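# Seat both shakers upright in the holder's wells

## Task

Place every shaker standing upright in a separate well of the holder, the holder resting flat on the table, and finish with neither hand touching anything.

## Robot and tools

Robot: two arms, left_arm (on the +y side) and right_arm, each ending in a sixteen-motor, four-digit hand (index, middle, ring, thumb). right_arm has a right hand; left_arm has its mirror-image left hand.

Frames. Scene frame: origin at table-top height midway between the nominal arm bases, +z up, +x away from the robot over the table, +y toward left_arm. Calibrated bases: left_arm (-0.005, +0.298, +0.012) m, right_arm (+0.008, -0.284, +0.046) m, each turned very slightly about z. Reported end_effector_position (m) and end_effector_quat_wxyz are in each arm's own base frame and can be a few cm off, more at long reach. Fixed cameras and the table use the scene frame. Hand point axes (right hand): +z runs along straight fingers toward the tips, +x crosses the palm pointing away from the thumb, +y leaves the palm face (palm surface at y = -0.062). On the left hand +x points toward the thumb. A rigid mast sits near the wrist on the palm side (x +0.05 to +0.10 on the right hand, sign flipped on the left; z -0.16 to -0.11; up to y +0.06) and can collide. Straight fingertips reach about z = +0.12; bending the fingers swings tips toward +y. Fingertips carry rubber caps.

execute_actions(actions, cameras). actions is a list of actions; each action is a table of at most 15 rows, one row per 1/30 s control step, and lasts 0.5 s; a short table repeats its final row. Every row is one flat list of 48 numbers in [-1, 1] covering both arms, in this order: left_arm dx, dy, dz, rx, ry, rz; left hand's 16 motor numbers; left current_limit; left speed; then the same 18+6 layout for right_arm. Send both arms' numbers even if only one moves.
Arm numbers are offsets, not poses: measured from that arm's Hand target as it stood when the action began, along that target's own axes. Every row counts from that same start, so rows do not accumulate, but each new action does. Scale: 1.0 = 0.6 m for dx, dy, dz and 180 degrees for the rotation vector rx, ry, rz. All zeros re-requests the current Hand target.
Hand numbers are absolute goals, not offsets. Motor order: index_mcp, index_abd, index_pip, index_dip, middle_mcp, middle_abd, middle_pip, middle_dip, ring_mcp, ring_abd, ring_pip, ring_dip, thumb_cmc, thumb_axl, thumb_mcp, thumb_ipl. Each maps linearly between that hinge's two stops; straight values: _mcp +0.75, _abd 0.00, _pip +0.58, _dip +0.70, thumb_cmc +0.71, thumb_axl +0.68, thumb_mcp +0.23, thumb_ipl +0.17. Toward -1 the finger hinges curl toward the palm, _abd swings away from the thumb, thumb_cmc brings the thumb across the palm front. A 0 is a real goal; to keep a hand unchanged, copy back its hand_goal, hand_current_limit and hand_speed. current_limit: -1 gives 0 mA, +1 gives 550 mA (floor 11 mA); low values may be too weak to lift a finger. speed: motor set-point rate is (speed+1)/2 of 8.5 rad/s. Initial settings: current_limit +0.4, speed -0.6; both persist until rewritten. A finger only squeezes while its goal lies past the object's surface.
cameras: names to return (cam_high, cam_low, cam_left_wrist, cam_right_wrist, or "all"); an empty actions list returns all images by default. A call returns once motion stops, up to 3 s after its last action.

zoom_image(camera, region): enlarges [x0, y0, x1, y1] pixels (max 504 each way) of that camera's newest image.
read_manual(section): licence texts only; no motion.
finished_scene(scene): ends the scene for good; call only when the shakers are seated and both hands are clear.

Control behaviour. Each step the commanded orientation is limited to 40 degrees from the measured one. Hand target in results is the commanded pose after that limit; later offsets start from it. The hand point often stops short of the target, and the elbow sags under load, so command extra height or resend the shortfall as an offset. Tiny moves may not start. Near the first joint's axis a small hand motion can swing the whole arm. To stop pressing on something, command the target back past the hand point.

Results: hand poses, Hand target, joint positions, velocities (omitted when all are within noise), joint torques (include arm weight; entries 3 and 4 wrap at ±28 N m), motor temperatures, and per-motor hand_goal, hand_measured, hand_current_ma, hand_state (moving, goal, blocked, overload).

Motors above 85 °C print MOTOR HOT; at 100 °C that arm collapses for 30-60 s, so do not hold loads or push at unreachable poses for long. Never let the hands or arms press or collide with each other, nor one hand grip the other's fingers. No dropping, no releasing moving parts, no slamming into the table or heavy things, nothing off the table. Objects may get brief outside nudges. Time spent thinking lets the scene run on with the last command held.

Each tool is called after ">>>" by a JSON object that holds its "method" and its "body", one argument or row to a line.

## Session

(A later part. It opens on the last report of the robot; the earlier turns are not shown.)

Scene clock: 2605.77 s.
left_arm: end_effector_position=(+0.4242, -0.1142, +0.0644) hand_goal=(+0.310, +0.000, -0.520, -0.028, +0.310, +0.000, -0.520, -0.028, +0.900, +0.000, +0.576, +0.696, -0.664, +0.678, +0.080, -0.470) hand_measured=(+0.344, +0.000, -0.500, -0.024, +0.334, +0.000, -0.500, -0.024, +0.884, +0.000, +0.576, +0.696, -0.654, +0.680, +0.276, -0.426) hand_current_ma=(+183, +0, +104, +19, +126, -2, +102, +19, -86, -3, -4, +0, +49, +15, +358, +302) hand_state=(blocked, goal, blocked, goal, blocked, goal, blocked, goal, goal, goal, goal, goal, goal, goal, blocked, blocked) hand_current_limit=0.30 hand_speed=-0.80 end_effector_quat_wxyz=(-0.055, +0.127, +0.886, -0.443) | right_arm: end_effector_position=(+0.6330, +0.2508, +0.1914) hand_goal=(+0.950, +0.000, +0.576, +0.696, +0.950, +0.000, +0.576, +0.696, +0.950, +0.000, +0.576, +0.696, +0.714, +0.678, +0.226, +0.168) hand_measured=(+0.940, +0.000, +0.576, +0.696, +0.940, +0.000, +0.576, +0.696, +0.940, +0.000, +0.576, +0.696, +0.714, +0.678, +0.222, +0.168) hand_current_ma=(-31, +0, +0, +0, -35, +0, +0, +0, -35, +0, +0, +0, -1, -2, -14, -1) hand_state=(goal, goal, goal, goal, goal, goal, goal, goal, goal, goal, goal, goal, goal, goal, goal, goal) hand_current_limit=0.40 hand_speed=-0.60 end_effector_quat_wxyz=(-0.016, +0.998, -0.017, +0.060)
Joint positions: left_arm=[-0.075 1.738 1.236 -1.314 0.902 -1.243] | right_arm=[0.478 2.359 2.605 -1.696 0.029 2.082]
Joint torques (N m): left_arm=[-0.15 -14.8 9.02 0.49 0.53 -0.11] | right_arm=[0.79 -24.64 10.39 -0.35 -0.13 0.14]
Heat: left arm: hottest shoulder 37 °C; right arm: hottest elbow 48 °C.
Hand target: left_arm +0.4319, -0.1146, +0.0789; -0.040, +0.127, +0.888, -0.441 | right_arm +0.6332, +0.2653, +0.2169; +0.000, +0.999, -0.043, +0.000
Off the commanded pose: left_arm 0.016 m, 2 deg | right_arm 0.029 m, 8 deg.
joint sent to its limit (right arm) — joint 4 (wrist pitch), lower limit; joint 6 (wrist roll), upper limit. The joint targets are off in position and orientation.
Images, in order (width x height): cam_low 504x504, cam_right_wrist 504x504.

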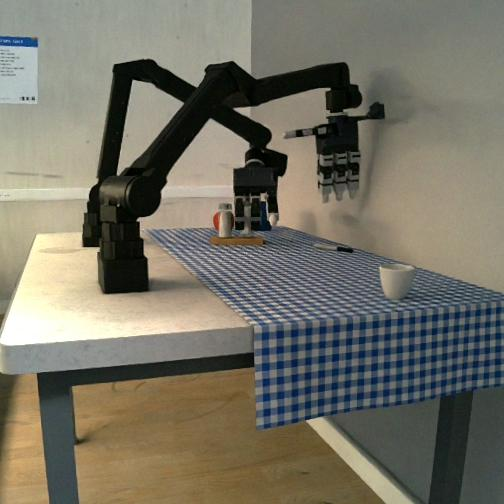

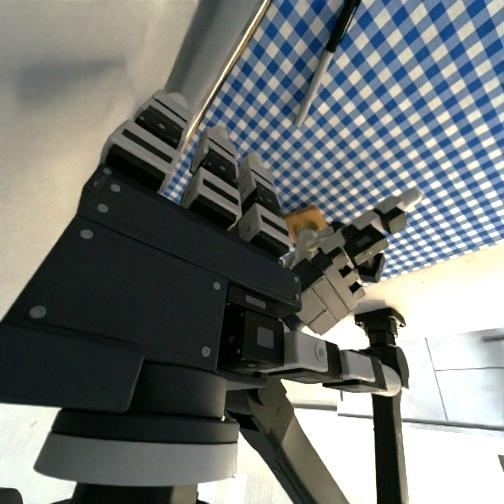

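>>> {"method": "execute_actions", "body": {
  "actions": [
    [[-0.0030,0.0078,0.0005,0,0,0,0.31,0,-0.52,-0.029,0.31,0,-0.52,-0.029,0.9,0,0.576,0.696,-0.665,0.678,0.08,-0.47,0.3,-0.8,0,0,0,0,0,0,0.95,0,0.576,0.696,0.95,0,0.576,0.696,0.95,0,0.576,0.696,0.714,0.678,0.226,0.168,0.4,-0.6]]
  ],
  "cameras": ["cam_low","cam_right_wrist"]
}}

>>> {"method": "zoom_image", "body": {
  "camera": "cam_low",
  "region": [226, 200, 276, 250]
}}

>>> {"method": "zoom_image", "body": {
  "camera": "cam_right_wrist",
  "region": [285, 210, 335, 260]
}}

Scene clock: 2616.83 s.
left_arm: end_effector_position=(+0.4242, -0.1139, +0.0643) hand_goal=(+0.310, +0.000, -0.520, -0.028, +0.310, +0.000, -0.520, -0.028, +0.900, +0.000, +0.576, +0.696, -0.664, +0.678, +0.080, -0.470) hand_measured=(+0.344, +0.000, -0.500, -0.024, +0.334, +0.000, -0.500, -0.024, +0.884, +0.000, +0.576, +0.696, -0.654, +0.680, +0.276, -0.426) hand_current_ma=(+183, +0, +104, +19, +126, -2, +102, +19, -86, -3, -4, +0, +49, +15, +358, +302) hand_state=(blocked, goal, blocked, goal, blocked, goal, blocked, goal, goal, goal, goal, goal, goal, goal, blocked, blocked) hand_current_limit=0.30 hand_speed=-0.80 end_effector_quat_wxyz=(-0.055, +0.127, +0.886, -0.442) | right_arm: end_effector_position=(+0.6330, +0.2508, +0.1914) hand_goal=(+0.950, +0.000, +0.576, +0.696, +0.950, +0.000, +0.576, +0.696, +0.950, +0.000, +0.576, +0.696, +0.714, +0.678, +0.226, +0.168) hand_measured=(+0.940, +0.000, +0.576, +0.696, +0.940, +0.000, +0.576, +0.696, +0.940, +0.000, +0.576, +0.696, +0.714, +0.678, +0.222, +0.168) hand_current_ma=(-31, +0, +0, +0, -35, +0, +0, +0, -35, +0, +0, +0, -1, -2, -14, -1) hand_state=(goal, goal, goal, goal, goal, goal, goal, goal, goal, goal, goal, goal, goal, goal, goal, goal) hand_current_limit=0.40 hand_speed=-0.60 end_effector_quat_wxyz=(-0.016, +0.998, -0.017, +0.060)
Joint positions: left_arm=[-0.075 1.738 1.236 -1.314 0.9 -1.243] | right_arm=[0.478 2.359 2.605 -1.696 0.029 2.082]
Joint torques (N m): left_arm=[0.09 -13.74 9.28 0.61 0.54 -0.03] | right_arm=[0.79 -24.64 10.39 -0.34 -0.13 0.14]
Heat: left arm: hottest shoulder 37 °C; right arm: hottest elbow 48 °C.
Hand target: left_arm +0.4344, -0.1126, +0.0750; -0.040, +0.127, +0.888, -0.441 | right_arm +0.6332, +0.2653, +0.2169; +0.000, +0.999, -0.043, +0.000
Off the commanded pose: left_arm 0.015 m, 2 deg | right_arm 0.029 m, 8 deg.
joint sent to its limit (right arm) — joint 4 (wrist pitch), lower limit; joint 6 (wrist roll), upper limit. The joint targets are off in position and orientation.
Images, in order (width x height): cam_low 504x504, cam_right_wrist 504x504.

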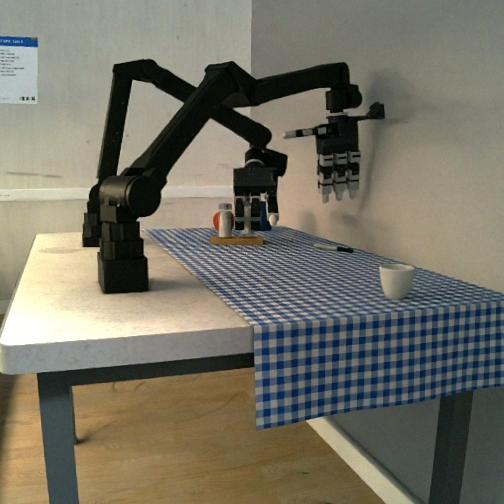

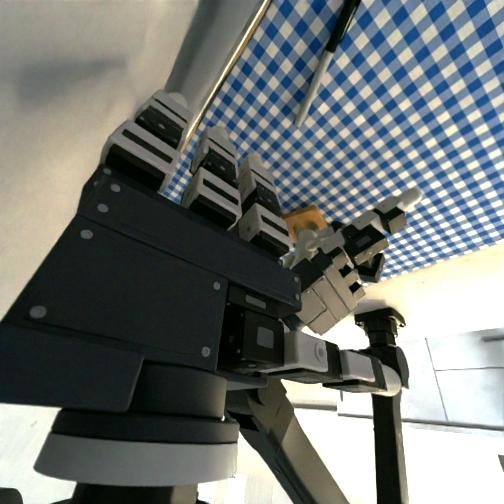

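Scaled by 10.080 from the camera's 504x504 image, which has a finer 720x720 frame.

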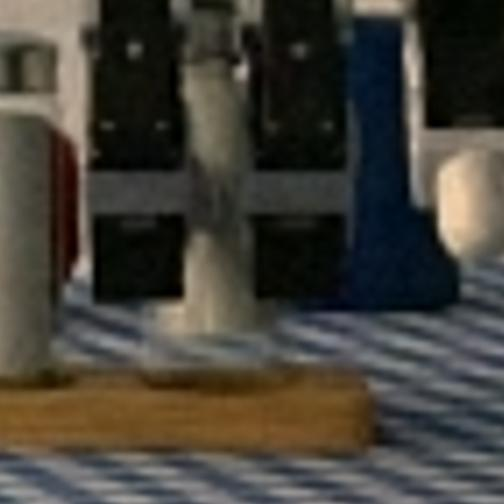

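Scaled by 10.080 from the camera's 504x504 image, which has a finer 720x720 frame.

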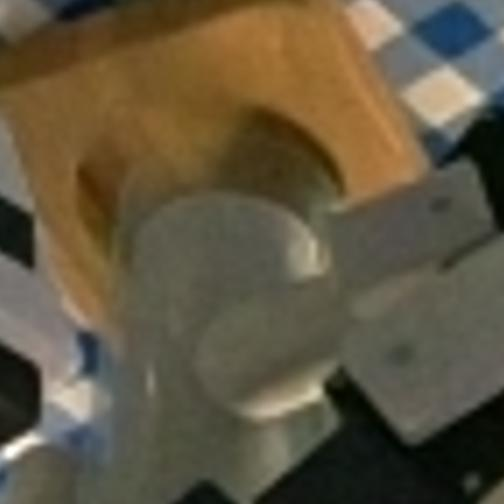

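>>> {"method": "execute_actions", "body": {
  "actions": [
    [[-0.0041,0.0072,0.0019,0,0,0,0.31,0,-0.52,-0.029,0.31,0,-0.52,-0.029,0.9,0,0.576,0.696,-0.665,0.678,0.08,-0.47,0.3,-0.8,0,0,0,0,0,0,0.95,0,0.576,0.696,0.95,0,0.576,0.696,0.95,0,0.576,0.696,0.714,0.678,0.226,0.168,0.4,-0.6]]
  ],
  "cameras": ["cam_low","cam_right_wrist"]
}}

>>> {"method": "zoom_image", "body": {
  "camera": "cam_low",
  "region": [226, 200, 276, 250]
}}

>>> {"method": "zoom_image", "body": {
  "camera": "cam_right_wrist",
  "region": [285, 210, 335, 260]
}}

Scene clock: 2625.47 s.
left_arm: end_effector_position=(+0.4257, -0.1141, +0.0640) hand_goal=(+0.310, +0.000, -0.520, -0.028, +0.310, +0.000, -0.520, -0.028, +0.900, +0.000, +0.576, +0.696, -0.664, +0.678, +0.080, -0.470) hand_measured=(+0.344, +0.000, -0.500, -0.024, +0.334, +0.000, -0.500, -0.024, +0.884, +0.000, +0.576, +0.696, -0.654, +0.680, +0.276, -0.426) hand_current_ma=(+183, +0, +104, +19, +126, -2, +102, +19, -86, -3, -4, +0, +49, +15, +358, +302) hand_state=(blocked, goal, blocked, goal, blocked, goal, blocked, goal, goal, goal, goal, goal, goal, goal, blocked, blocked) hand_current_limit=0.30 hand_speed=-0.80 end_effector_quat_wxyz=(-0.052, +0.128, +0.886, -0.442) | right_arm: end_effector_position=(+0.6330, +0.2508, +0.1914) hand_goal=(+0.950, +0.000, +0.576, +0.696, +0.950, +0.000, +0.576, +0.696, +0.950, +0.000, +0.576, +0.696, +0.714, +0.678, +0.226, +0.168) hand_measured=(+0.940, +0.000, +0.576, +0.696, +0.940, +0.000, +0.576, +0.696, +0.940, +0.000, +0.576, +0.696, +0.714, +0.678, +0.222, +0.168) hand_current_ma=(-31, +0, +0, +0, -35, +0, +0, +0, -35, +0, +0, +0, -1, -2, -14, -1) hand_state=(goal, goal, goal, goal, goal, goal, goal, goal, goal, goal, goal, goal, goal, goal, goal, goal) hand_current_limit=0.40 hand_speed=-0.60 end_effector_quat_wxyz=(-0.016, +0.998, -0.017, +0.060)
Joint positions: left_arm=[-0.075 1.738 1.236 -1.308 0.9 -1.243] | right_arm=[0.478 2.359 2.605 -1.696 0.029 2.082]
Joint torques (N m): left_arm=[0.67 -13.22 9.74 0.5 0.53 -0.02] | right_arm=[0.79 -24.64 10.39 -0.34 -0.13 0.14]
Heat: left arm: hottest elbow 37 °C; right arm: hottest elbow 48 °C.
Hand target: left_arm +0.4374, -0.1116, +0.0710; -0.040, +0.127, +0.888, -0.441 | right_arm +0.6332, +0.2653, +0.2169; +0.000, +0.999, -0.043, +0.000
Off the commanded pose: left_arm 0.014 m, 1 deg | right_arm 0.029 m, 8 deg.
joint sent to its limit (right arm) — joint 4 (wrist pitch), lower limit; joint 6 (wrist roll), upper limit. The joint targets are off in position and orientation.
Images, in order (width x height): cam_low 504x504, cam_right_wrist 504x504.

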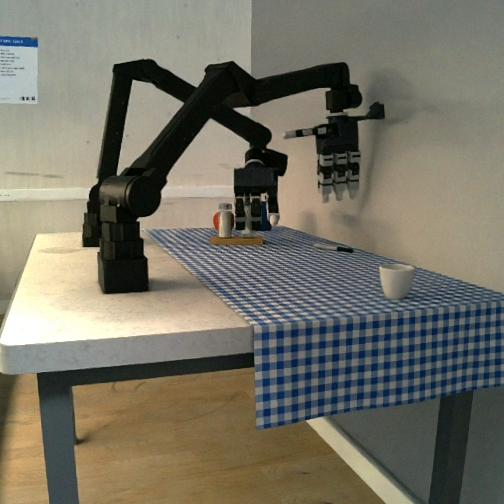

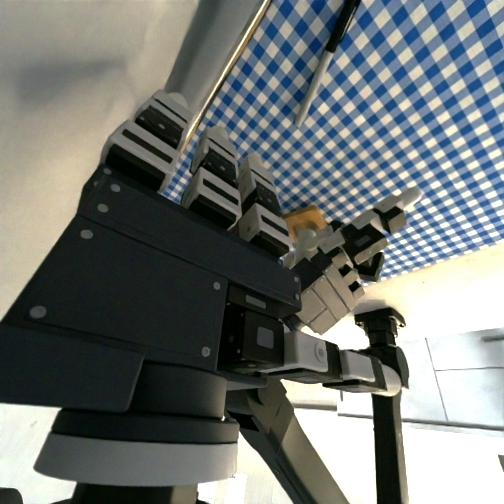

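Scaled by 10.080 from the camera's 504x504 image, which has a finer 720x720 frame.

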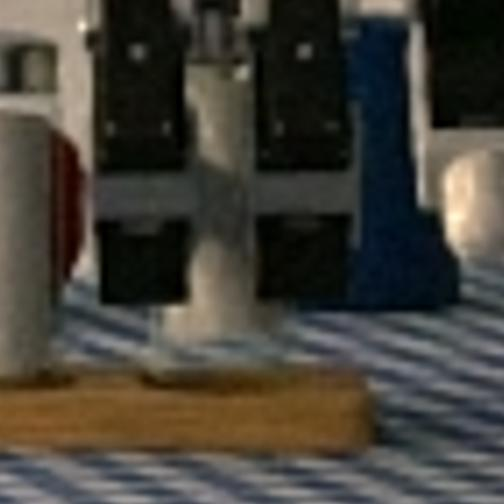

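Scaled by 10.080 from the camera's 504x504 image, which has a finer 720x720 frame.

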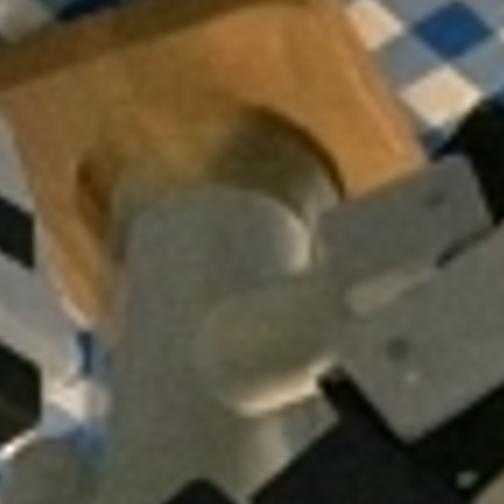

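>>> {"method": "execute_actions", "body": {
  "actions": [
    [[0.001,0.0116,0.0068,0,0,0,0.31,0,-0.52,-0.029,0.31,0,-0.52,-0.029,0.9,0,0.576,0.696,-0.665,0.678,0.08,-0.47,0.3,-0.8,0,0,0,0,0,0,0.95,0,0.576,0.696,0.95,0,0.576,0.696,0.95,0,0.576,0.696,0.714,0.678,0.226,0.168,0.4,-0.6]]
  ],
  "cameras": ["cam_low","cam_right_wrist"]
}}

>>> {"method": "zoom_image", "body": {
  "camera": "cam_low",
  "region": [226, 200, 276, 250]
}}

>>> {"method": "zoom_image", "body": {
  "camera": "cam_right_wrist",
  "region": [285, 210, 335, 260]
}}

Scene clock: 2636.60 s.
left_arm: end_effector_position=(+0.4288, -0.1133, +0.0580) hand_goal=(+0.310, +0.000, -0.520, -0.028, +0.310, +0.000, -0.520, -0.028, +0.900, +0.000, +0.576, +0.696, -0.664, +0.678, +0.080, -0.470) hand_measured=(+0.344, +0.000, -0.500, -0.026, +0.334, +0.000, -0.500, -0.024, +0.884, +0.000, +0.576, +0.696, -0.654, +0.680, +0.276, -0.426) hand_current_ma=(+183, +0, +104, +14, +127, -2, +104, +20, -86, -3, -4, +0, +50, +15, +358, +302) hand_state=(blocked, goal, blocked, goal, blocked, goal, blocked, goal, goal, goal, goal, goal, goal, goal, blocked, blocked) hand_current_limit=0.30 hand_speed=-0.80 end_effector_quat_wxyz=(-0.050, +0.128, +0.887, -0.441) | right_arm: end_effector_position=(+0.6330, +0.2508, +0.1914) hand_goal=(+0.950, +0.000, +0.576, +0.696, +0.950, +0.000, +0.576, +0.696, +0.950, +0.000, +0.576, +0.696, +0.714, +0.678, +0.226, +0.168) hand_measured=(+0.940, +0.000, +0.576, +0.696, +0.940, +0.000, +0.576, +0.696, +0.940, +0.000, +0.576, +0.696, +0.714, +0.678, +0.222, +0.168) hand_current_ma=(-31, +0, +0, +0, -35, +0, +0, +0, -35, +0, +0, +0, -1, -2, -14, -1) hand_state=(goal, goal, goal, goal, goal, goal, goal, goal, goal, goal, goal, goal, goal, goal, goal, goal) hand_current_limit=0.40 hand_speed=-0.60 end_effector_quat_wxyz=(-0.016, +0.998, -0.017, +0.060)
Joint positions: left_arm=[-0.073 1.75 1.236 -1.292 0.899 -1.243] | right_arm=[0.478 2.359 2.605 -1.696 0.029 2.082]
Joint torques (N m): left_arm=[1.03 -12.86 8.8 0.57 0.58 0.04] | right_arm=[0.79 -24.64 10.39 -0.35 -0.13 0.14]
Heat: left arm: hottest elbow 37 °C; right arm: hottest elbow 48 °C.
Hand target: left_arm +0.4374, -0.1105, +0.0630; -0.040, +0.127, +0.888, -0.441 | right_arm +0.6332, +0.2653, +0.2169; +0.000, +0.999, -0.043, +0.000
Off the commanded pose: left_arm 0.010 m, 1 deg | right_arm 0.029 m, 8 deg.
joint sent to its limit (right arm) — joint 4 (wrist pitch), lower limit; joint 6 (wrist roll), upper limit. The joint targets are off in position and orientation.
Images, in order (width x height): cam_low 504x504, cam_right_wrist 504x504.

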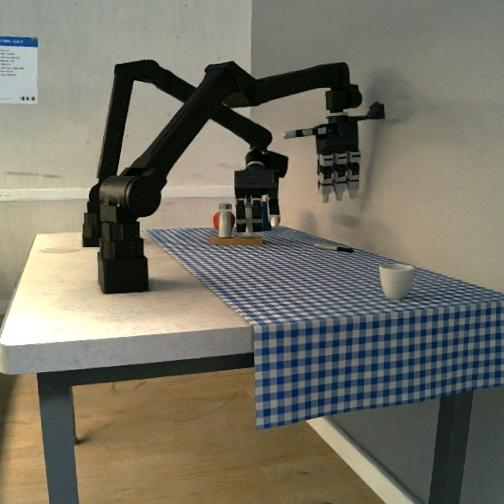

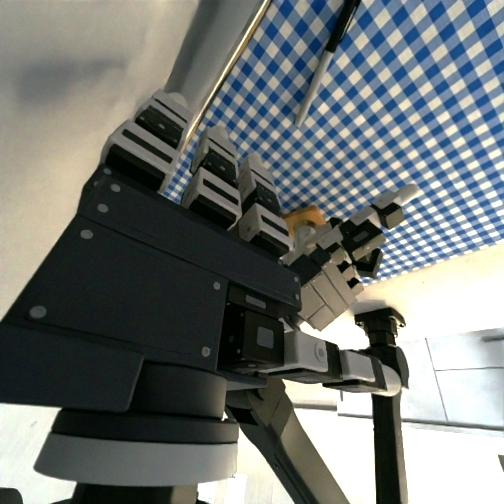

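Scaled by 10.080 from the camera's 504x504 image, which has a finer 720x720 frame.

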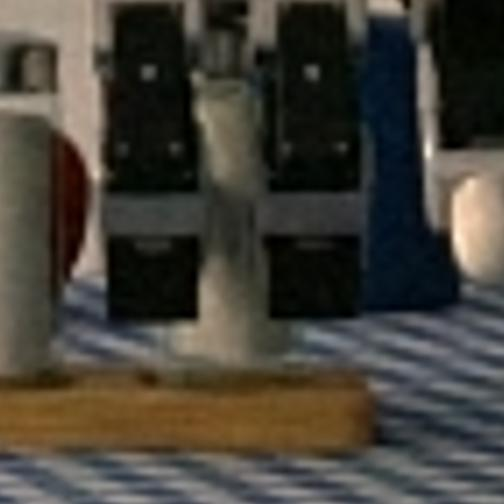

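Scaled by 10.080 from the camera's 504x504 image, which has a finer 720x720 frame.

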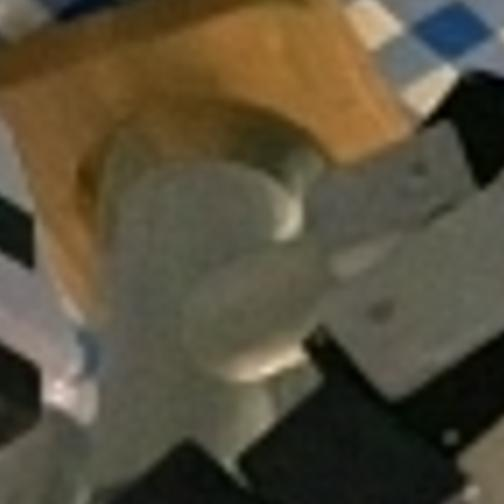

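>>> {"method": "execute_actions", "body": {
  "actions": [
    [[0.005,0.0087,0.0103,0,0,0,0.31,0,-0.52,-0.029,0.31,0,-0.52,-0.029,0.9,0,0.576,0.696,-0.665,0.678,0.08,-0.47,0.3,-0.8,0,0,0,0,0,0,0.95,0,0.576,0.696,0.95,0,0.576,0.696,0.95,0,0.576,0.696,0.714,0.678,0.226,0.168,0.4,-0.6]]
  ],
  "cameras": ["cam_low","cam_right_wrist"]
}}

>>> {"method": "zoom_image", "body": {
  "camera": "cam_low",
  "region": [226, 200, 276, 250]
}}

>>> {"method": "zoom_image", "body": {
  "camera": "cam_right_wrist",
  "region": [285, 210, 335, 260]
}}

Scene clock: 2650.70 s.
left_arm: end_effector_position=(+0.4292, -0.1133, +0.0533) hand_goal=(+0.310, +0.000, -0.520, -0.028, +0.310, +0.000, -0.520, -0.028, +0.900, +0.000, +0.576, +0.696, -0.664, +0.678, +0.080, -0.470) hand_measured=(+0.344, +0.000, -0.502, -0.028, +0.334, +0.000, -0.500, -0.026, +0.884, +0.000, +0.576, +0.696, -0.656, +0.680, +0.276, -0.426) hand_current_ma=(+183, +0, +88, -3, +133, -2, +101, +15, -86, -3, -4, +0, +45, +14, +358, +295) hand_state=(blocked, goal, goal, goal, blocked, goal, blocked, goal, goal, goal, goal, goal, goal, goal, blocked, blocked) hand_current_limit=0.30 hand_speed=-0.80 end_effector_quat_wxyz=(-0.046, +0.128, +0.887, -0.441) | right_arm: end_effector_position=(+0.6330, +0.2508, +0.1914) hand_goal=(+0.950, +0.000, +0.576, +0.696, +0.950, +0.000, +0.576, +0.696, +0.950, +0.000, +0.576, +0.696, +0.714, +0.678, +0.226, +0.168) hand_measured=(+0.940, +0.000, +0.576, +0.696, +0.940, +0.000, +0.576, +0.696, +0.940, +0.000, +0.576, +0.696, +0.714, +0.678, +0.222, +0.168) hand_current_ma=(-31, +0, +0, +0, -35, +0, +0, +0, -35, +0, +0, +0, -1, -2, -14, -1) hand_state=(goal, goal, goal, goal, goal, goal, goal, goal, goal, goal, goal, goal, goal, goal, goal, goal) hand_current_limit=0.40 hand_speed=-0.60 end_effector_quat_wxyz=(-0.016, +0.998, -0.017, +0.060)
Joint positions: left_arm=[-0.073 1.75 1.224 -1.266 0.899 -1.251] | right_arm=[0.478 2.359 2.605 -1.696 0.029 2.082]
Joint torques (N m): left_arm=[0.62 -12.75 8.2 0.53 0.59 0.01] | right_arm=[0.85 -24.64 10.39 -0.34 -0.13 0.14]
Heat: left arm: hottest elbow 37 °C; right arm: hottest elbow 48 °C.
Hand target: left_arm +0.4344, -0.1115, +0.0550; -0.040, +0.127, +0.888, -0.441 | right_arm +0.6332, +0.2653, +0.2169; +0.000, +0.999, -0.043, +0.000
Off the commanded pose: left_arm 0.006 m, 1 deg | right_arm 0.029 m, 8 deg.
joint sent to its limit (right arm) — joint 4 (wrist pitch), lower limit; joint 6 (wrist roll), upper limit. The joint targets are off in position and orientation.
Images, in order (width x height): cam_low 504x504, cam_right_wrist 504x504.

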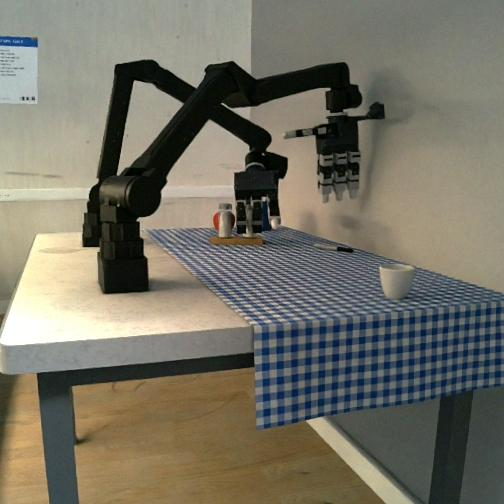

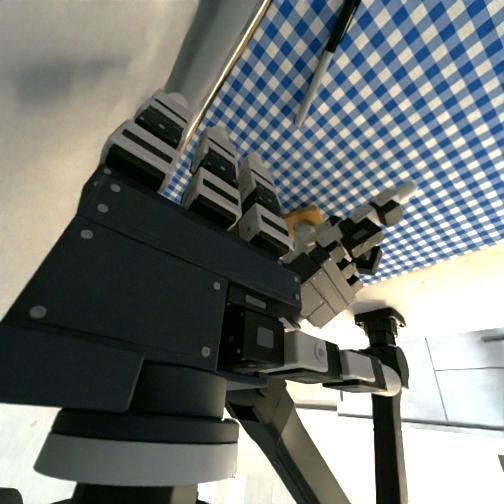

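Scaled by 10.080 from the camera's 504x504 image, which has a finer 720x720 frame.

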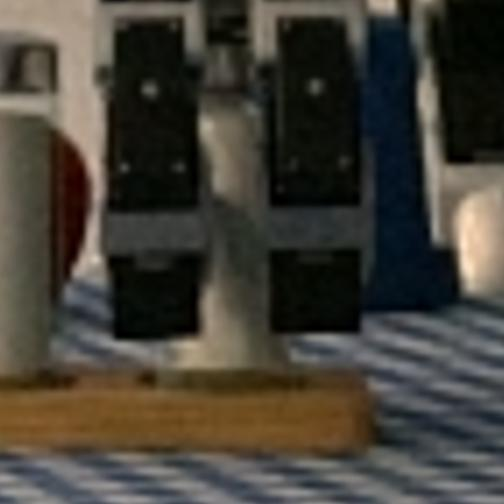

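Scaled by 10.080 from the camera's 504x504 image, which has a finer 720x720 frame.

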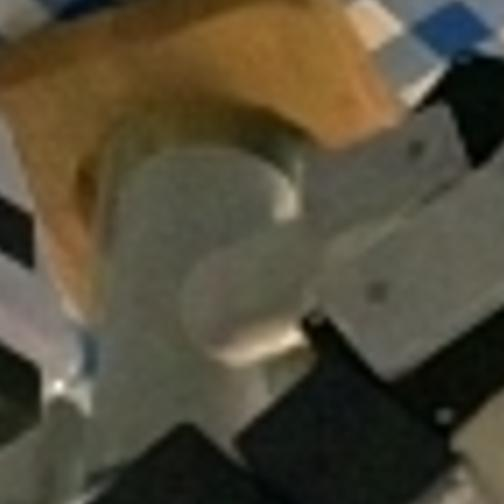

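>>> {"method": "execute_actions", "body": {
  "actions": [
    [[0.0015,0.0080,0.0061,0,0,0,0.31,0,-0.52,-0.029,0.31,0,-0.52,-0.029,0.9,0,0.576,0.696,-0.665,0.678,0.08,-0.47,0.3,-0.8,0,0,0,0,0,0,0.95,0,0.576,0.696,0.95,0,0.576,0.696,0.95,0,0.576,0.696,0.714,0.678,0.226,0.168,0.4,-0.6]]
  ],
  "cameras": ["cam_low","cam_right_wrist"]
}}

>>> {"method": "zoom_image", "body": {
  "camera": "cam_low",
  "region": [236, 222, 266, 250]
}}

>>> {"method": "zoom_image", "body": {
  "camera": "cam_right_wrist",
  "region": [285, 210, 335, 260]
}}

Scene clock: 2660.17 s.
left_arm: end_effector_position=(+0.4283, -0.1133, +0.0523) hand_goal=(+0.310, +0.000, -0.520, -0.028, +0.310, +0.000, -0.520, -0.028, +0.900, +0.000, +0.576, +0.696, -0.664, +0.678, +0.080, -0.470) hand_measured=(+0.344, +0.000, -0.504, -0.028, +0.336, +0.000, -0.500, -0.026, +0.884, +0.000, +0.576, +0.696, -0.656, +0.680, +0.276, -0.426) hand_current_ma=(+183, +0, +82, -4, +133, -2, +101, +14, -86, -3, -4, +0, +43, +13, +358, +295) hand_state=(blocked, goal, goal, goal, blocked, goal, blocked, goal, goal, goal, goal, goal, goal, goal, blocked, blocked) hand_current_limit=0.30 hand_speed=-0.80 end_effector_quat_wxyz=(-0.047, +0.127, +0.888, -0.441) | right_arm: end_effector_position=(+0.6330, +0.2508, +0.1914) hand_goal=(+0.950, +0.000, +0.576, +0.696, +0.950, +0.000, +0.576, +0.696, +0.950, +0.000, +0.576, +0.696, +0.714, +0.678, +0.226, +0.168) hand_measured=(+0.940, +0.000, +0.576, +0.696, +0.940, +0.000, +0.576, +0.696, +0.940, +0.000, +0.576, +0.696, +0.714, +0.678, +0.222, +0.168) hand_current_ma=(-31, +0, +0, +0, -35, +0, +0, +0, -35, +0, +0, +0, -1, -2, -14, -1) hand_state=(goal, goal, goal, goal, goal, goal, goal, goal, goal, goal, goal, goal, goal, goal, goal, goal) hand_current_limit=0.40 hand_speed=-0.60 end_effector_quat_wxyz=(-0.016, +0.998, -0.017, +0.060)
Joint positions: left_arm=[-0.073 1.75 1.221 -1.263 0.899 -1.254] | right_arm=[0.478 2.359 2.605 -1.696 0.029 2.082]
Joint torques (N m): left_arm=[0.62 -12.04 7.5 0.55 0.56 -0.01] | right_arm=[0.85 -24.64 10.37 -0.35 -0.13 0.14]
Heat: left arm: hottest elbow 37 °C; right arm: hottest elbow 48 °C.
Hand target: left_arm +0.4338, -0.1113, +0.0489; -0.040, +0.127, +0.888, -0.441 | right_arm +0.6332, +0.2653, +0.2169; +0.000, +0.999, -0.043, +0.000
Off the commanded pose: left_arm 0.007 m, 1 deg | right_arm 0.029 m, 8 deg.
joint sent to its limit (right arm) — joint 4 (wrist pitch), lower limit; joint 6 (wrist roll), upper limit. The joint targets are off in position and orientation.
Images, in order (width x height): cam_low 504x504, cam_right_wrist 504x504.

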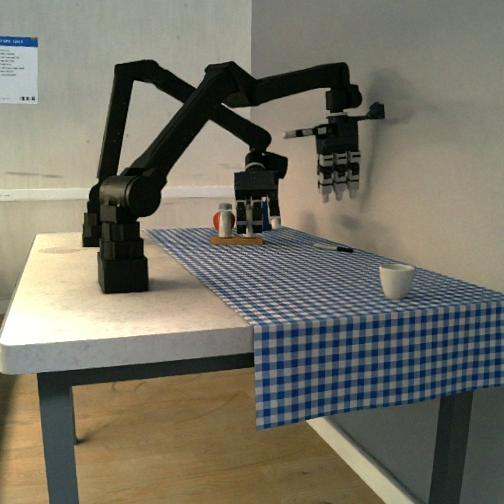

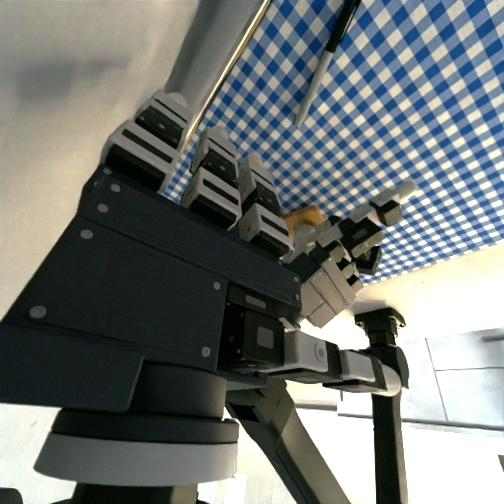

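Scaled by 16.800 from the camera's 504x504 image, which has a finer 720x720 frame.

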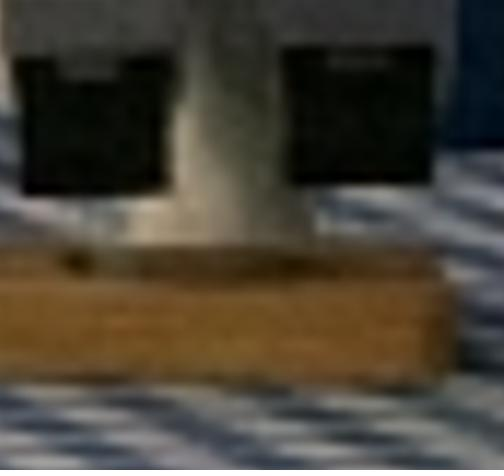

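Scaled by 10.080 from the camera's 504x504 image, which has a finer 720x720 frame.

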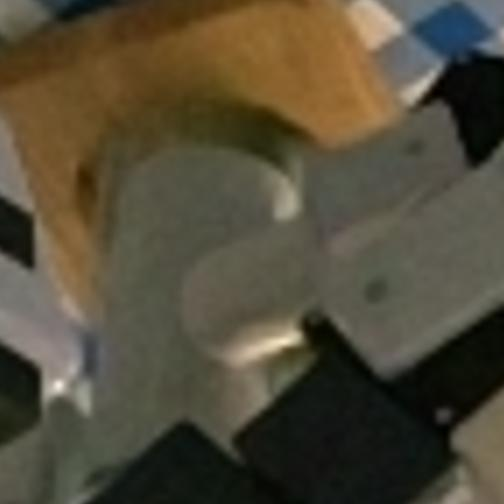

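>>> {"method": "execute_actions", "body": {
  "actions": [
    [[-0.0004,-0.0079,-0.0061,0,0,0,0.37,0,-0.50,-0.029,0.36,0,-0.50,-0.029,0.9,0,0.576,0.696,-0.665,0.678,0.20,-0.44,0.1,-0.9,0,0,0,0,0,0,0.95,0,0.576,0.696,0.95,0,0.576,0.696,0.95,0,0.576,0.696,0.714,0.678,0.226,0.168,0.4,-0.6]]
  ],
  "cameras": ["cam_low","cam_right_wrist"]
}}

>>> {"method": "zoom_image", "body": {
  "camera": "cam_low",
  "region": [206, 190, 266, 250]
}}

>>> {"method": "zoom_image", "body": {
  "camera": "cam_right_wrist",
  "region": [285, 210, 335, 260]
}}

Scene clock: 2674.37 s.
left_arm: end_effector_position=(+0.4295, -0.1140, +0.0526) hand_goal=(+0.370, +0.000, -0.500, -0.028, +0.360, +0.000, -0.500, -0.028, +0.900, +0.000, +0.576, +0.696, -0.664, +0.678, +0.200, -0.440) hand_measured=(+0.370, +0.000, -0.506, -0.034, +0.366, +0.000, -0.498, -0.030, +0.884, +0.000, +0.576, +0.696, -0.660, +0.680, +0.266, -0.426) hand_current_ma=(+0, +0, -25, -32, +29, -2, +11, -8, -86, -3, -4, +0, +21, +11, +303, +91) hand_state=(goal, goal, goal, goal, goal, goal, goal, goal, goal, goal, goal, goal, goal, goal, blocked, goal) hand_current_limit=0.10 hand_speed=-0.90 end_effector_quat_wxyz=(-0.045, +0.128, +0.887, -0.440) | right_arm: end_effector_position=(+0.6330, +0.2508, +0.1914) hand_goal=(+0.950, +0.000, +0.576, +0.696, +0.950, +0.000, +0.576, +0.696, +0.950, +0.000, +0.576, +0.696, +0.714, +0.678, +0.226, +0.168) hand_measured=(+0.940, +0.000, +0.576, +0.696, +0.940, +0.000, +0.576, +0.696, +0.940, +0.000, +0.576, +0.696, +0.714, +0.678, +0.222, +0.168) hand_current_ma=(-31, +0, +0, +0, -35, +0, +0, +0, -35, +0, +0, +0, -1, -2, -14, -1) hand_state=(goal, goal, goal, goal, goal, goal, goal, goal, goal, goal, goal, goal, goal, goal, goal, goal) hand_current_limit=0.40 hand_speed=-0.60 end_effector_quat_wxyz=(-0.016, +0.998, -0.017, +0.060)
Joint positions: left_arm=[-0.075 1.75 1.222 -1.26 0.899 -1.254] | right_arm=[0.478 2.359 2.605 -1.696 0.029 2.082]
Joint torques (N m): left_arm=[0.67 -13.16 8.25 -0.05 0.57 0.02] | right_arm=[0.79 -24.64 10.39 -0.34 -0.13 0.14]
Heat: left arm: hottest elbow 36 °C; right arm: hottest elbow 48 °C.
Hand target: left_arm +0.4338, -0.1113, +0.0549; -0.040, +0.127, +0.888, -0.441 | right_arm +0.6332, +0.2653, +0.2169; +0.000, +0.999, -0.043, +0.000
Off the commanded pose: left_arm 0.006 m, 1 deg | right_arm 0.029 m, 8 deg.
joint sent to its limit (right arm) — joint 4 (wrist pitch), lower limit; joint 6 (wrist roll), upper limit. The joint targets are off in position and orientation.
Images, in order (width x height): cam_low 504x504, cam_right_wrist 504x504.

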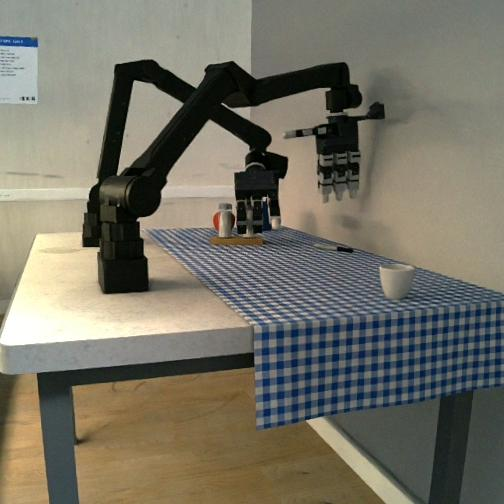

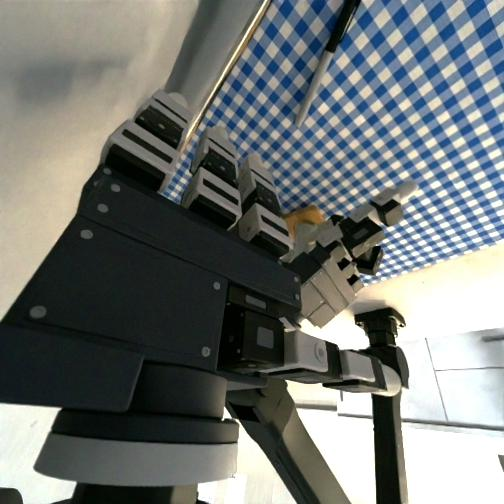

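Scaled by 8.400 from the camera's 504x504 image, which has a finer 720x720 frame.

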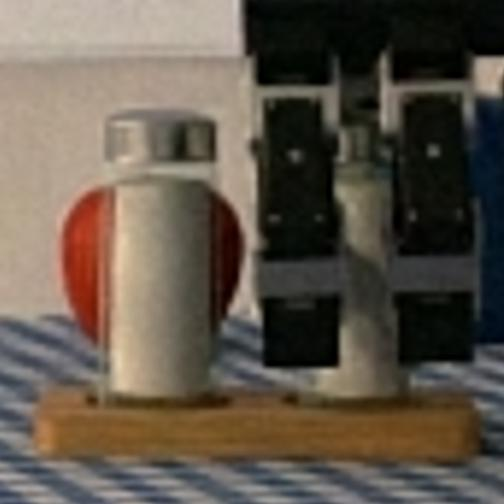

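Scaled by 10.080 from the camera's 504x504 image, which has a finer 720x720 frame.

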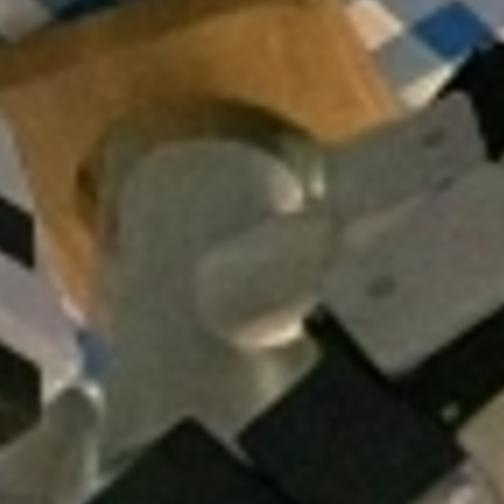

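>>> {"method": "execute_actions", "body": {
  "actions": [
    [[0,0,0,0,0,0,0.42,0,-0.46,-0.029,0.41,0,-0.46,-0.029,0.9,0,0.576,0.696,-0.665,0.678,0.28,-0.43,0.1,-0.9,0,0,0,0,0,0,0.95,0,0.576,0.696,0.95,0,0.576,0.696,0.95,0,0.576,0.696,0.714,0.678,0.226,0.168,0.4,-0.6]]
  ],
  "cameras": ["cam_low","cam_right_wrist"]
}}

>>> {"method": "zoom_image", "body": {
  "camera": "cam_low",
  "region": [206, 190, 266, 250]
}}

>>> {"method": "zoom_image", "body": {
  "camera": "cam_right_wrist",
  "region": [285, 210, 335, 260]
}}

Scene clock: 2682.03 s.
left_arm: end_effector_position=(+0.4308, -0.1141, +0.0518) hand_goal=(+0.420, +0.000, -0.460, -0.028, +0.410, +0.000, -0.460, -0.028, +0.900, +0.000, +0.576, +0.696, -0.664, +0.678, +0.280, -0.430) hand_measured=(+0.412, +0.000, -0.462, -0.030, +0.402, +0.000, -0.462, -0.030, +0.884, +0.000, +0.576, +0.696, -0.660, +0.680, +0.274, -0.428) hand_current_ma=(-43, +0, -6, -13, -37, -2, -6, -11, -85, -3, -4, +0, +18, +11, -38, +15) hand_state=(goal, goal, goal, goal, goal, goal, goal, goal, goal, goal, goal, goal, goal, goal, goal, goal) hand_current_limit=0.10 hand_speed=-0.90 end_effector_quat_wxyz=(-0.042, +0.130, +0.888, -0.440) | right_arm: end_effector_position=(+0.6330, +0.2508, +0.1914) hand_goal=(+0.950, +0.000, +0.576, +0.696, +0.950, +0.000, +0.576, +0.696, +0.950, +0.000, +0.576, +0.696, +0.714, +0.678, +0.226, +0.168) hand_measured=(+0.940, +0.000, +0.576, +0.696, +0.940, +0.000, +0.576, +0.696, +0.940, +0.000, +0.576, +0.696, +0.714, +0.678, +0.222, +0.168) hand_current_ma=(-31, +0, +0, +0, -35, +0, +0, +0, -35, +0, +0, +0, -1, -2, -14, -1) hand_state=(goal, goal, goal, goal, goal, goal, goal, goal, goal, goal, goal, goal, goal, goal, goal, goal) hand_current_limit=0.40 hand_speed=-0.60 end_effector_quat_wxyz=(-0.016, +0.998, -0.017, +0.060)
Joint positions: left_arm=[-0.075 1.75 1.221 -1.252 0.899 -1.254] | right_arm=[0.478 2.359 2.605 -1.696 0.029 2.082]
Joint torques (N m): left_arm=[0.56 -12.86 8.24 -0.09 0.57 -0.01] | right_arm=[0.79 -24.64 10.39 -0.34 -0.13 0.14]
Heat: left arm: hottest elbow 36 °C; right arm: hottest elbow 48 °C.
Hand target: left_arm +0.4338, -0.1113, +0.0549; -0.040, +0.127, +0.888, -0.441 | right_arm +0.6332, +0.2653, +0.2169; +0.000, +0.999, -0.043, +0.000
Off the commanded pose: left_arm 0.005 m, 0 deg | right_arm 0.029 m, 8 deg.
joint sent to its limit (right arm) — joint 4 (wrist pitch), lower limit; joint 6 (wrist roll), upper limit. The joint targets are off in position and orientation.
Images, in order (width x height): cam_low 504x504, cam_right_wrist 504x504.

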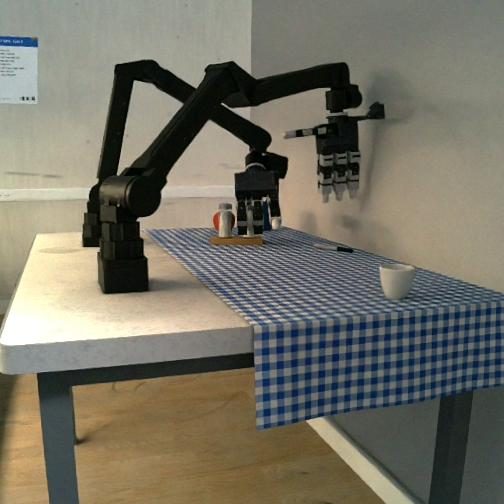

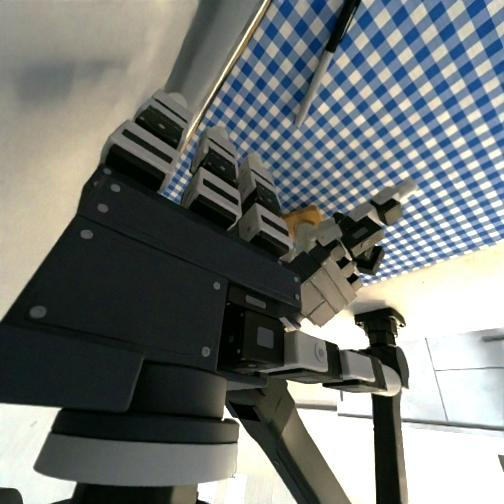

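Scaled by 8.400 from the camera's 504x504 image, which has a finer 720x720 frame.

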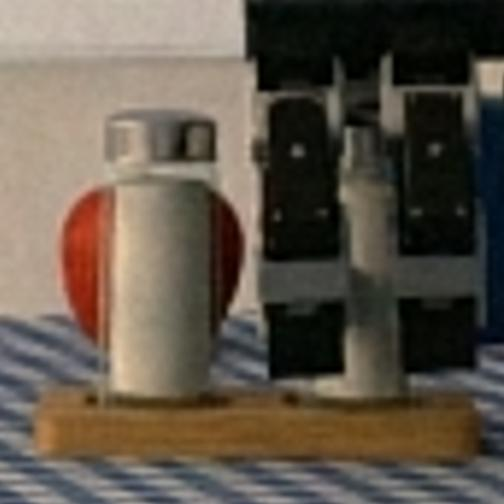

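Scaled by 10.080 from the camera's 504x504 image, which has a finer 720x720 frame.

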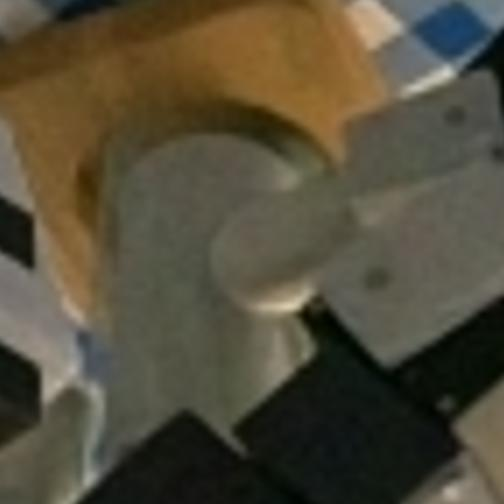

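>>> {"method": "execute_actions", "body": {
  "actions": [
    [[0,0,0,0,0,0,0.50,0,-0.40,-0.029,0.49,0,-0.40,-0.029,0.9,0,0.576,0.696,-0.665,0.678,0.36,-0.43,0.1,-0.9,0,0,0,0,0,0,0.95,0,0.576,0.696,0.95,0,0.576,0.696,0.95,0,0.576,0.696,0.714,0.678,0.226,0.168,0.4,-0.6]],
    [[0,-0.0026,-0.0020,0,0,0,0.60,0,-0.34,-0.029,0.59,0,-0.34,-0.029,0.9,0,0.576,0.696,-0.665,0.678,0.46,-0.45,0.3,-0.85,0,0,0,0,0,0,0.95,0,0.576,0.696,0.95,0,0.576,0.696,0.95,0,0.576,0.696,0.714,0.678,0.226,0.168,0.4,-0.6]]
  ],
  "cameras": ["cam_low","cam_right_wrist","cam_left_wrist"]
}}

>>> {"method": "zoom_image", "body": {
  "camera": "cam_low",
  "region": [206, 190, 266, 250]
}}

>>> {"method": "zoom_image", "body": {
  "camera": "cam_right_wrist",
  "region": [285, 210, 335, 260]
}}

Scene clock: 2694.13 s.
left_arm: end_effector_position=(+0.4308, -0.1141, +0.0518) hand_goal=(+0.600, +0.000, -0.340, -0.028, +0.590, +0.000, -0.340, -0.028, +0.900, +0.000, +0.576, +0.696, -0.664, +0.678, +0.460, -0.450) hand_measured=(+0.588, +0.000, -0.342, -0.030, +0.580, +0.000, -0.342, -0.030, +0.884, +0.000, +0.576, +0.696, -0.660, +0.680, +0.452, -0.448) hand_current_ma=(-65, +0, -10, -13, -57, -2, -9, -11, -85, -3, -4, +0, +18, +11, -49, +12) hand_state=(goal, goal, goal, goal, goal, goal, goal, goal, goal, goal, goal, goal, goal, goal, goal, goal) hand_current_limit=0.30 hand_speed=-0.85 end_effector_quat_wxyz=(-0.042, +0.130, +0.888, -0.440) | right_arm: end_effector_position=(+0.6330, +0.2508, +0.1914) hand_goal=(+0.950, +0.000, +0.576, +0.696, +0.950, +0.000, +0.576, +0.696, +0.950, +0.000, +0.576, +0.696, +0.714, +0.678, +0.226, +0.168) hand_measured=(+0.940, +0.000, +0.576, +0.696, +0.940, +0.000, +0.576, +0.696, +0.940, +0.000, +0.576, +0.696, +0.714, +0.678, +0.222, +0.168) hand_current_ma=(-31, +0, +0, +0, -35, +0, +0, +0, -35, +0, +0, +0, -1, -2, -14, -1) hand_state=(goal, goal, goal, goal, goal, goal, goal, goal, goal, goal, goal, goal, goal, goal, goal, goal) hand_current_limit=0.40 hand_speed=-0.60 end_effector_quat_wxyz=(-0.016, +0.998, -0.017, +0.060)
Joint positions: left_arm=[-0.075 1.75 1.221 -1.252 0.899 -1.254] | right_arm=[0.478 2.359 2.605 -1.696 0.029 2.082]
Joint torques (N m): left_arm=[0.32 -13.33 8.38 -0.2 0.62 0.01] | right_arm=[0.79 -24.64 10.39 -0.34 -0.13 0.14]
Heat: left arm: hottest elbow 36 °C; right arm: hottest elbow 48 °C.
Hand target: left_arm +0.4337, -0.1113, +0.0569; -0.040, +0.127, +0.888, -0.441 | right_arm +0.6332, +0.2653, +0.2169; +0.000, +0.999, -0.043, +0.000
Off the commanded pose: left_arm 0.007 m, 0 deg | right_arm 0.029 m, 8 deg.
joint sent to its limit (right arm) — joint 4 (wrist pitch), lower limit; joint 6 (wrist roll), upper limit. The joint targets are off in position and orientation.
Images, in order (width x height): cam_low 504x504, cam_left_wrist 504x504, cam_right_wrist 504x504.

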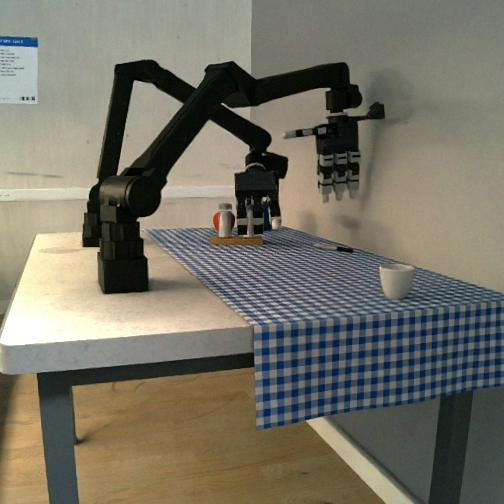

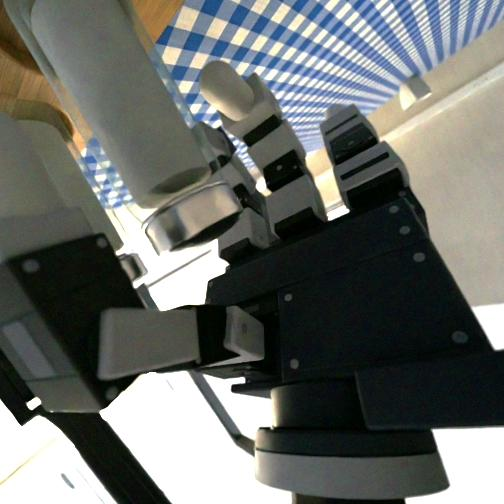

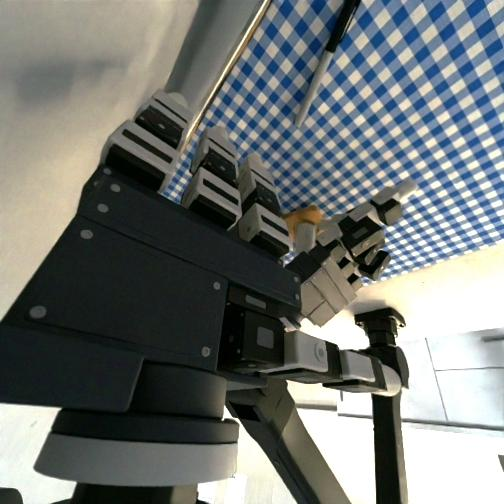

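Scaled by 8.400 from the camera's 504x504 image, which has a finer 720x720 frame.

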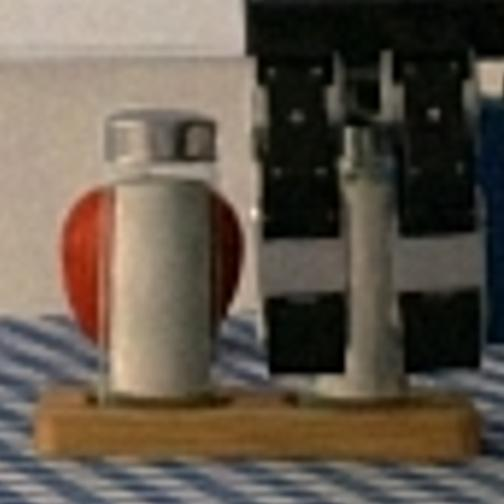

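Scaled by 10.080 from the camera's 504x504 image, which has a finer 720x720 frame.

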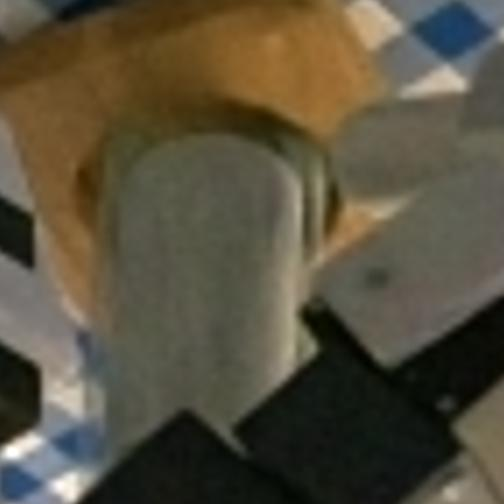

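>>> {"method": "execute_actions", "body": {
  "actions": [
    [[0,0,0,0,0,0,0.685,0,-0.299,-0.029,0.685,0,-0.299,-0.029,0.9,0,0.576,0.696,-0.66,0.678,0.56,-0.48,0.4,-0.8,0,0,0,0,0,0,0.95,0,0.576,0.696,0.95,0,0.576,0.696,0.95,0,0.576,0.696,0.714,0.678,0.226,0.168,0.4,-0.6]],
    [[-0.0014,-0.0264,-0.0203,0,0,0,0.685,0,-0.299,-0.029,0.685,0,-0.299,-0.029,0.9,0,0.576,0.696,-0.66,0.678,0.56,-0.48,0.4,-0.8,0,0,0,0,0,0,0.95,0,0.576,0.696,0.95,0,0.576,0.696,0.95,0,0.576,0.696,0.714,0.678,0.226,0.168,0.4,-0.6]]
  ],
  "cameras": ["cam_low","cam_left_wrist"]
}}

>>> {"method": "zoom_image", "body": {
  "camera": "cam_low",
  "region": [206, 180, 276, 250]
}}

Scene clock: 2708.77 s.
left_arm: end_effector_position=(+0.4212, -0.1134, +0.0539) hand_goal=(+0.686, +0.000, -0.298, -0.028, +0.686, +0.000, -0.298, -0.028, +0.900, +0.000, +0.576, +0.696, -0.660, +0.678, +0.560, -0.480) hand_measured=(+0.672, +0.000, -0.300, -0.030, +0.674, +0.000, -0.300, -0.030, +0.884, +0.000, +0.576, +0.696, -0.660, +0.680, +0.552, -0.478) hand_current_ma=(-74, +0, -12, -13, -66, -2, -11, -11, -85, -3, -4, +0, -2, +11, -54, +12) hand_state=(goal, goal, goal, goal, goal, goal, goal, goal, goal, goal, goal, goal, goal, goal, goal, goal) hand_current_limit=0.40 hand_speed=-0.80 end_effector_quat_wxyz=(-0.059, +0.123, +0.887, -0.442) | right_arm: end_effector_position=(+0.6330, +0.2508, +0.1914) hand_goal=(+0.950, +0.000, +0.576, +0.696, +0.950, +0.000, +0.576, +0.696, +0.950, +0.000, +0.576, +0.696, +0.714, +0.678, +0.226, +0.168) hand_measured=(+0.940, +0.000, +0.576, +0.696, +0.940, +0.000, +0.576, +0.696, +0.940, +0.000, +0.576, +0.696, +0.714, +0.678, +0.222, +0.168) hand_current_ma=(-31, +0, +0, +0, -35, +0, +0, +0, -35, +0, +0, +0, -1, -2, -14, -1) hand_state=(goal, goal, goal, goal, goal, goal, goal, goal, goal, goal, goal, goal, goal, goal, goal, goal) hand_current_limit=0.40 hand_speed=-0.60 end_effector_quat_wxyz=(-0.016, +0.998, -0.017, +0.060)
Joint positions: left_arm=[-0.075 1.75 1.221 -1.294 0.899 -1.248] | right_arm=[0.478 2.359 2.605 -1.696 0.029 2.082]
Joint torques (N m): left_arm=[0.79 -14.92 10.47 -0.72 0.6 -0.02] | right_arm=[0.79 -24.64 10.39 -0.35 -0.13 0.14]
Heat: left arm: hottest elbow 36 °C; right arm: hottest elbow 48 °C.
Hand target: left_arm +0.4337, -0.1113, +0.0769; -0.040, +0.127, +0.888, -0.441 | right_arm +0.6332, +0.2653, +0.2169; +0.000, +0.999, -0.043, +0.000
Off the commanded pose: left_arm 0.026 m, 2 deg | right_arm 0.029 m, 8 deg.
joint sent to its limit (right arm) — joint 4 (wrist pitch), lower limit; joint 6 (wrist roll), upper limit. The joint targets are off in position and orientation.
Images, in order (width x height): cam_low 504x504, cam_left_wrist 504x504.

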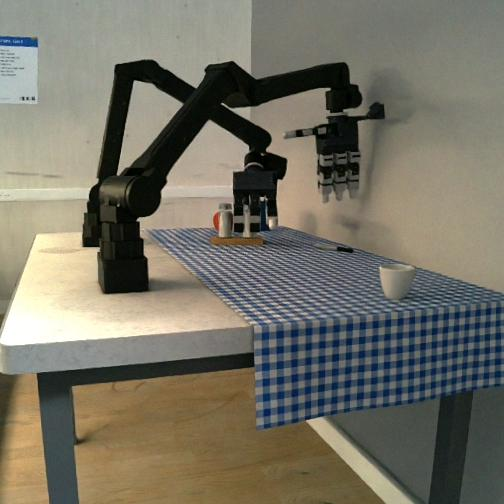

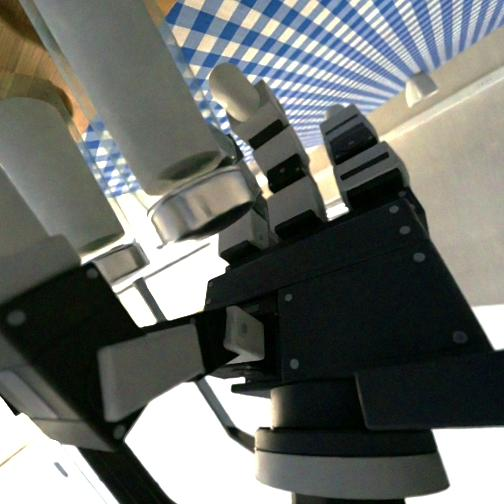

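Scaled by 7.200 from the camera's 504x504 image, which has a finer 720x720 frame.

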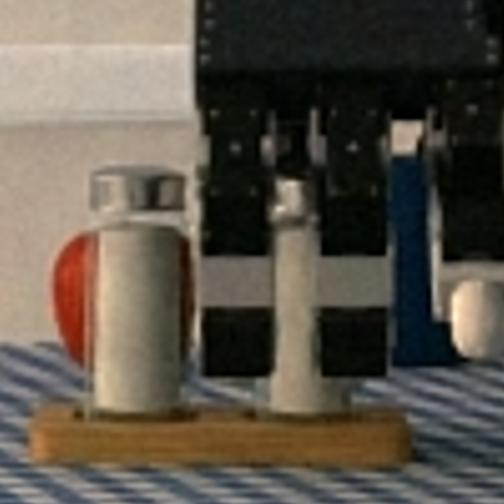

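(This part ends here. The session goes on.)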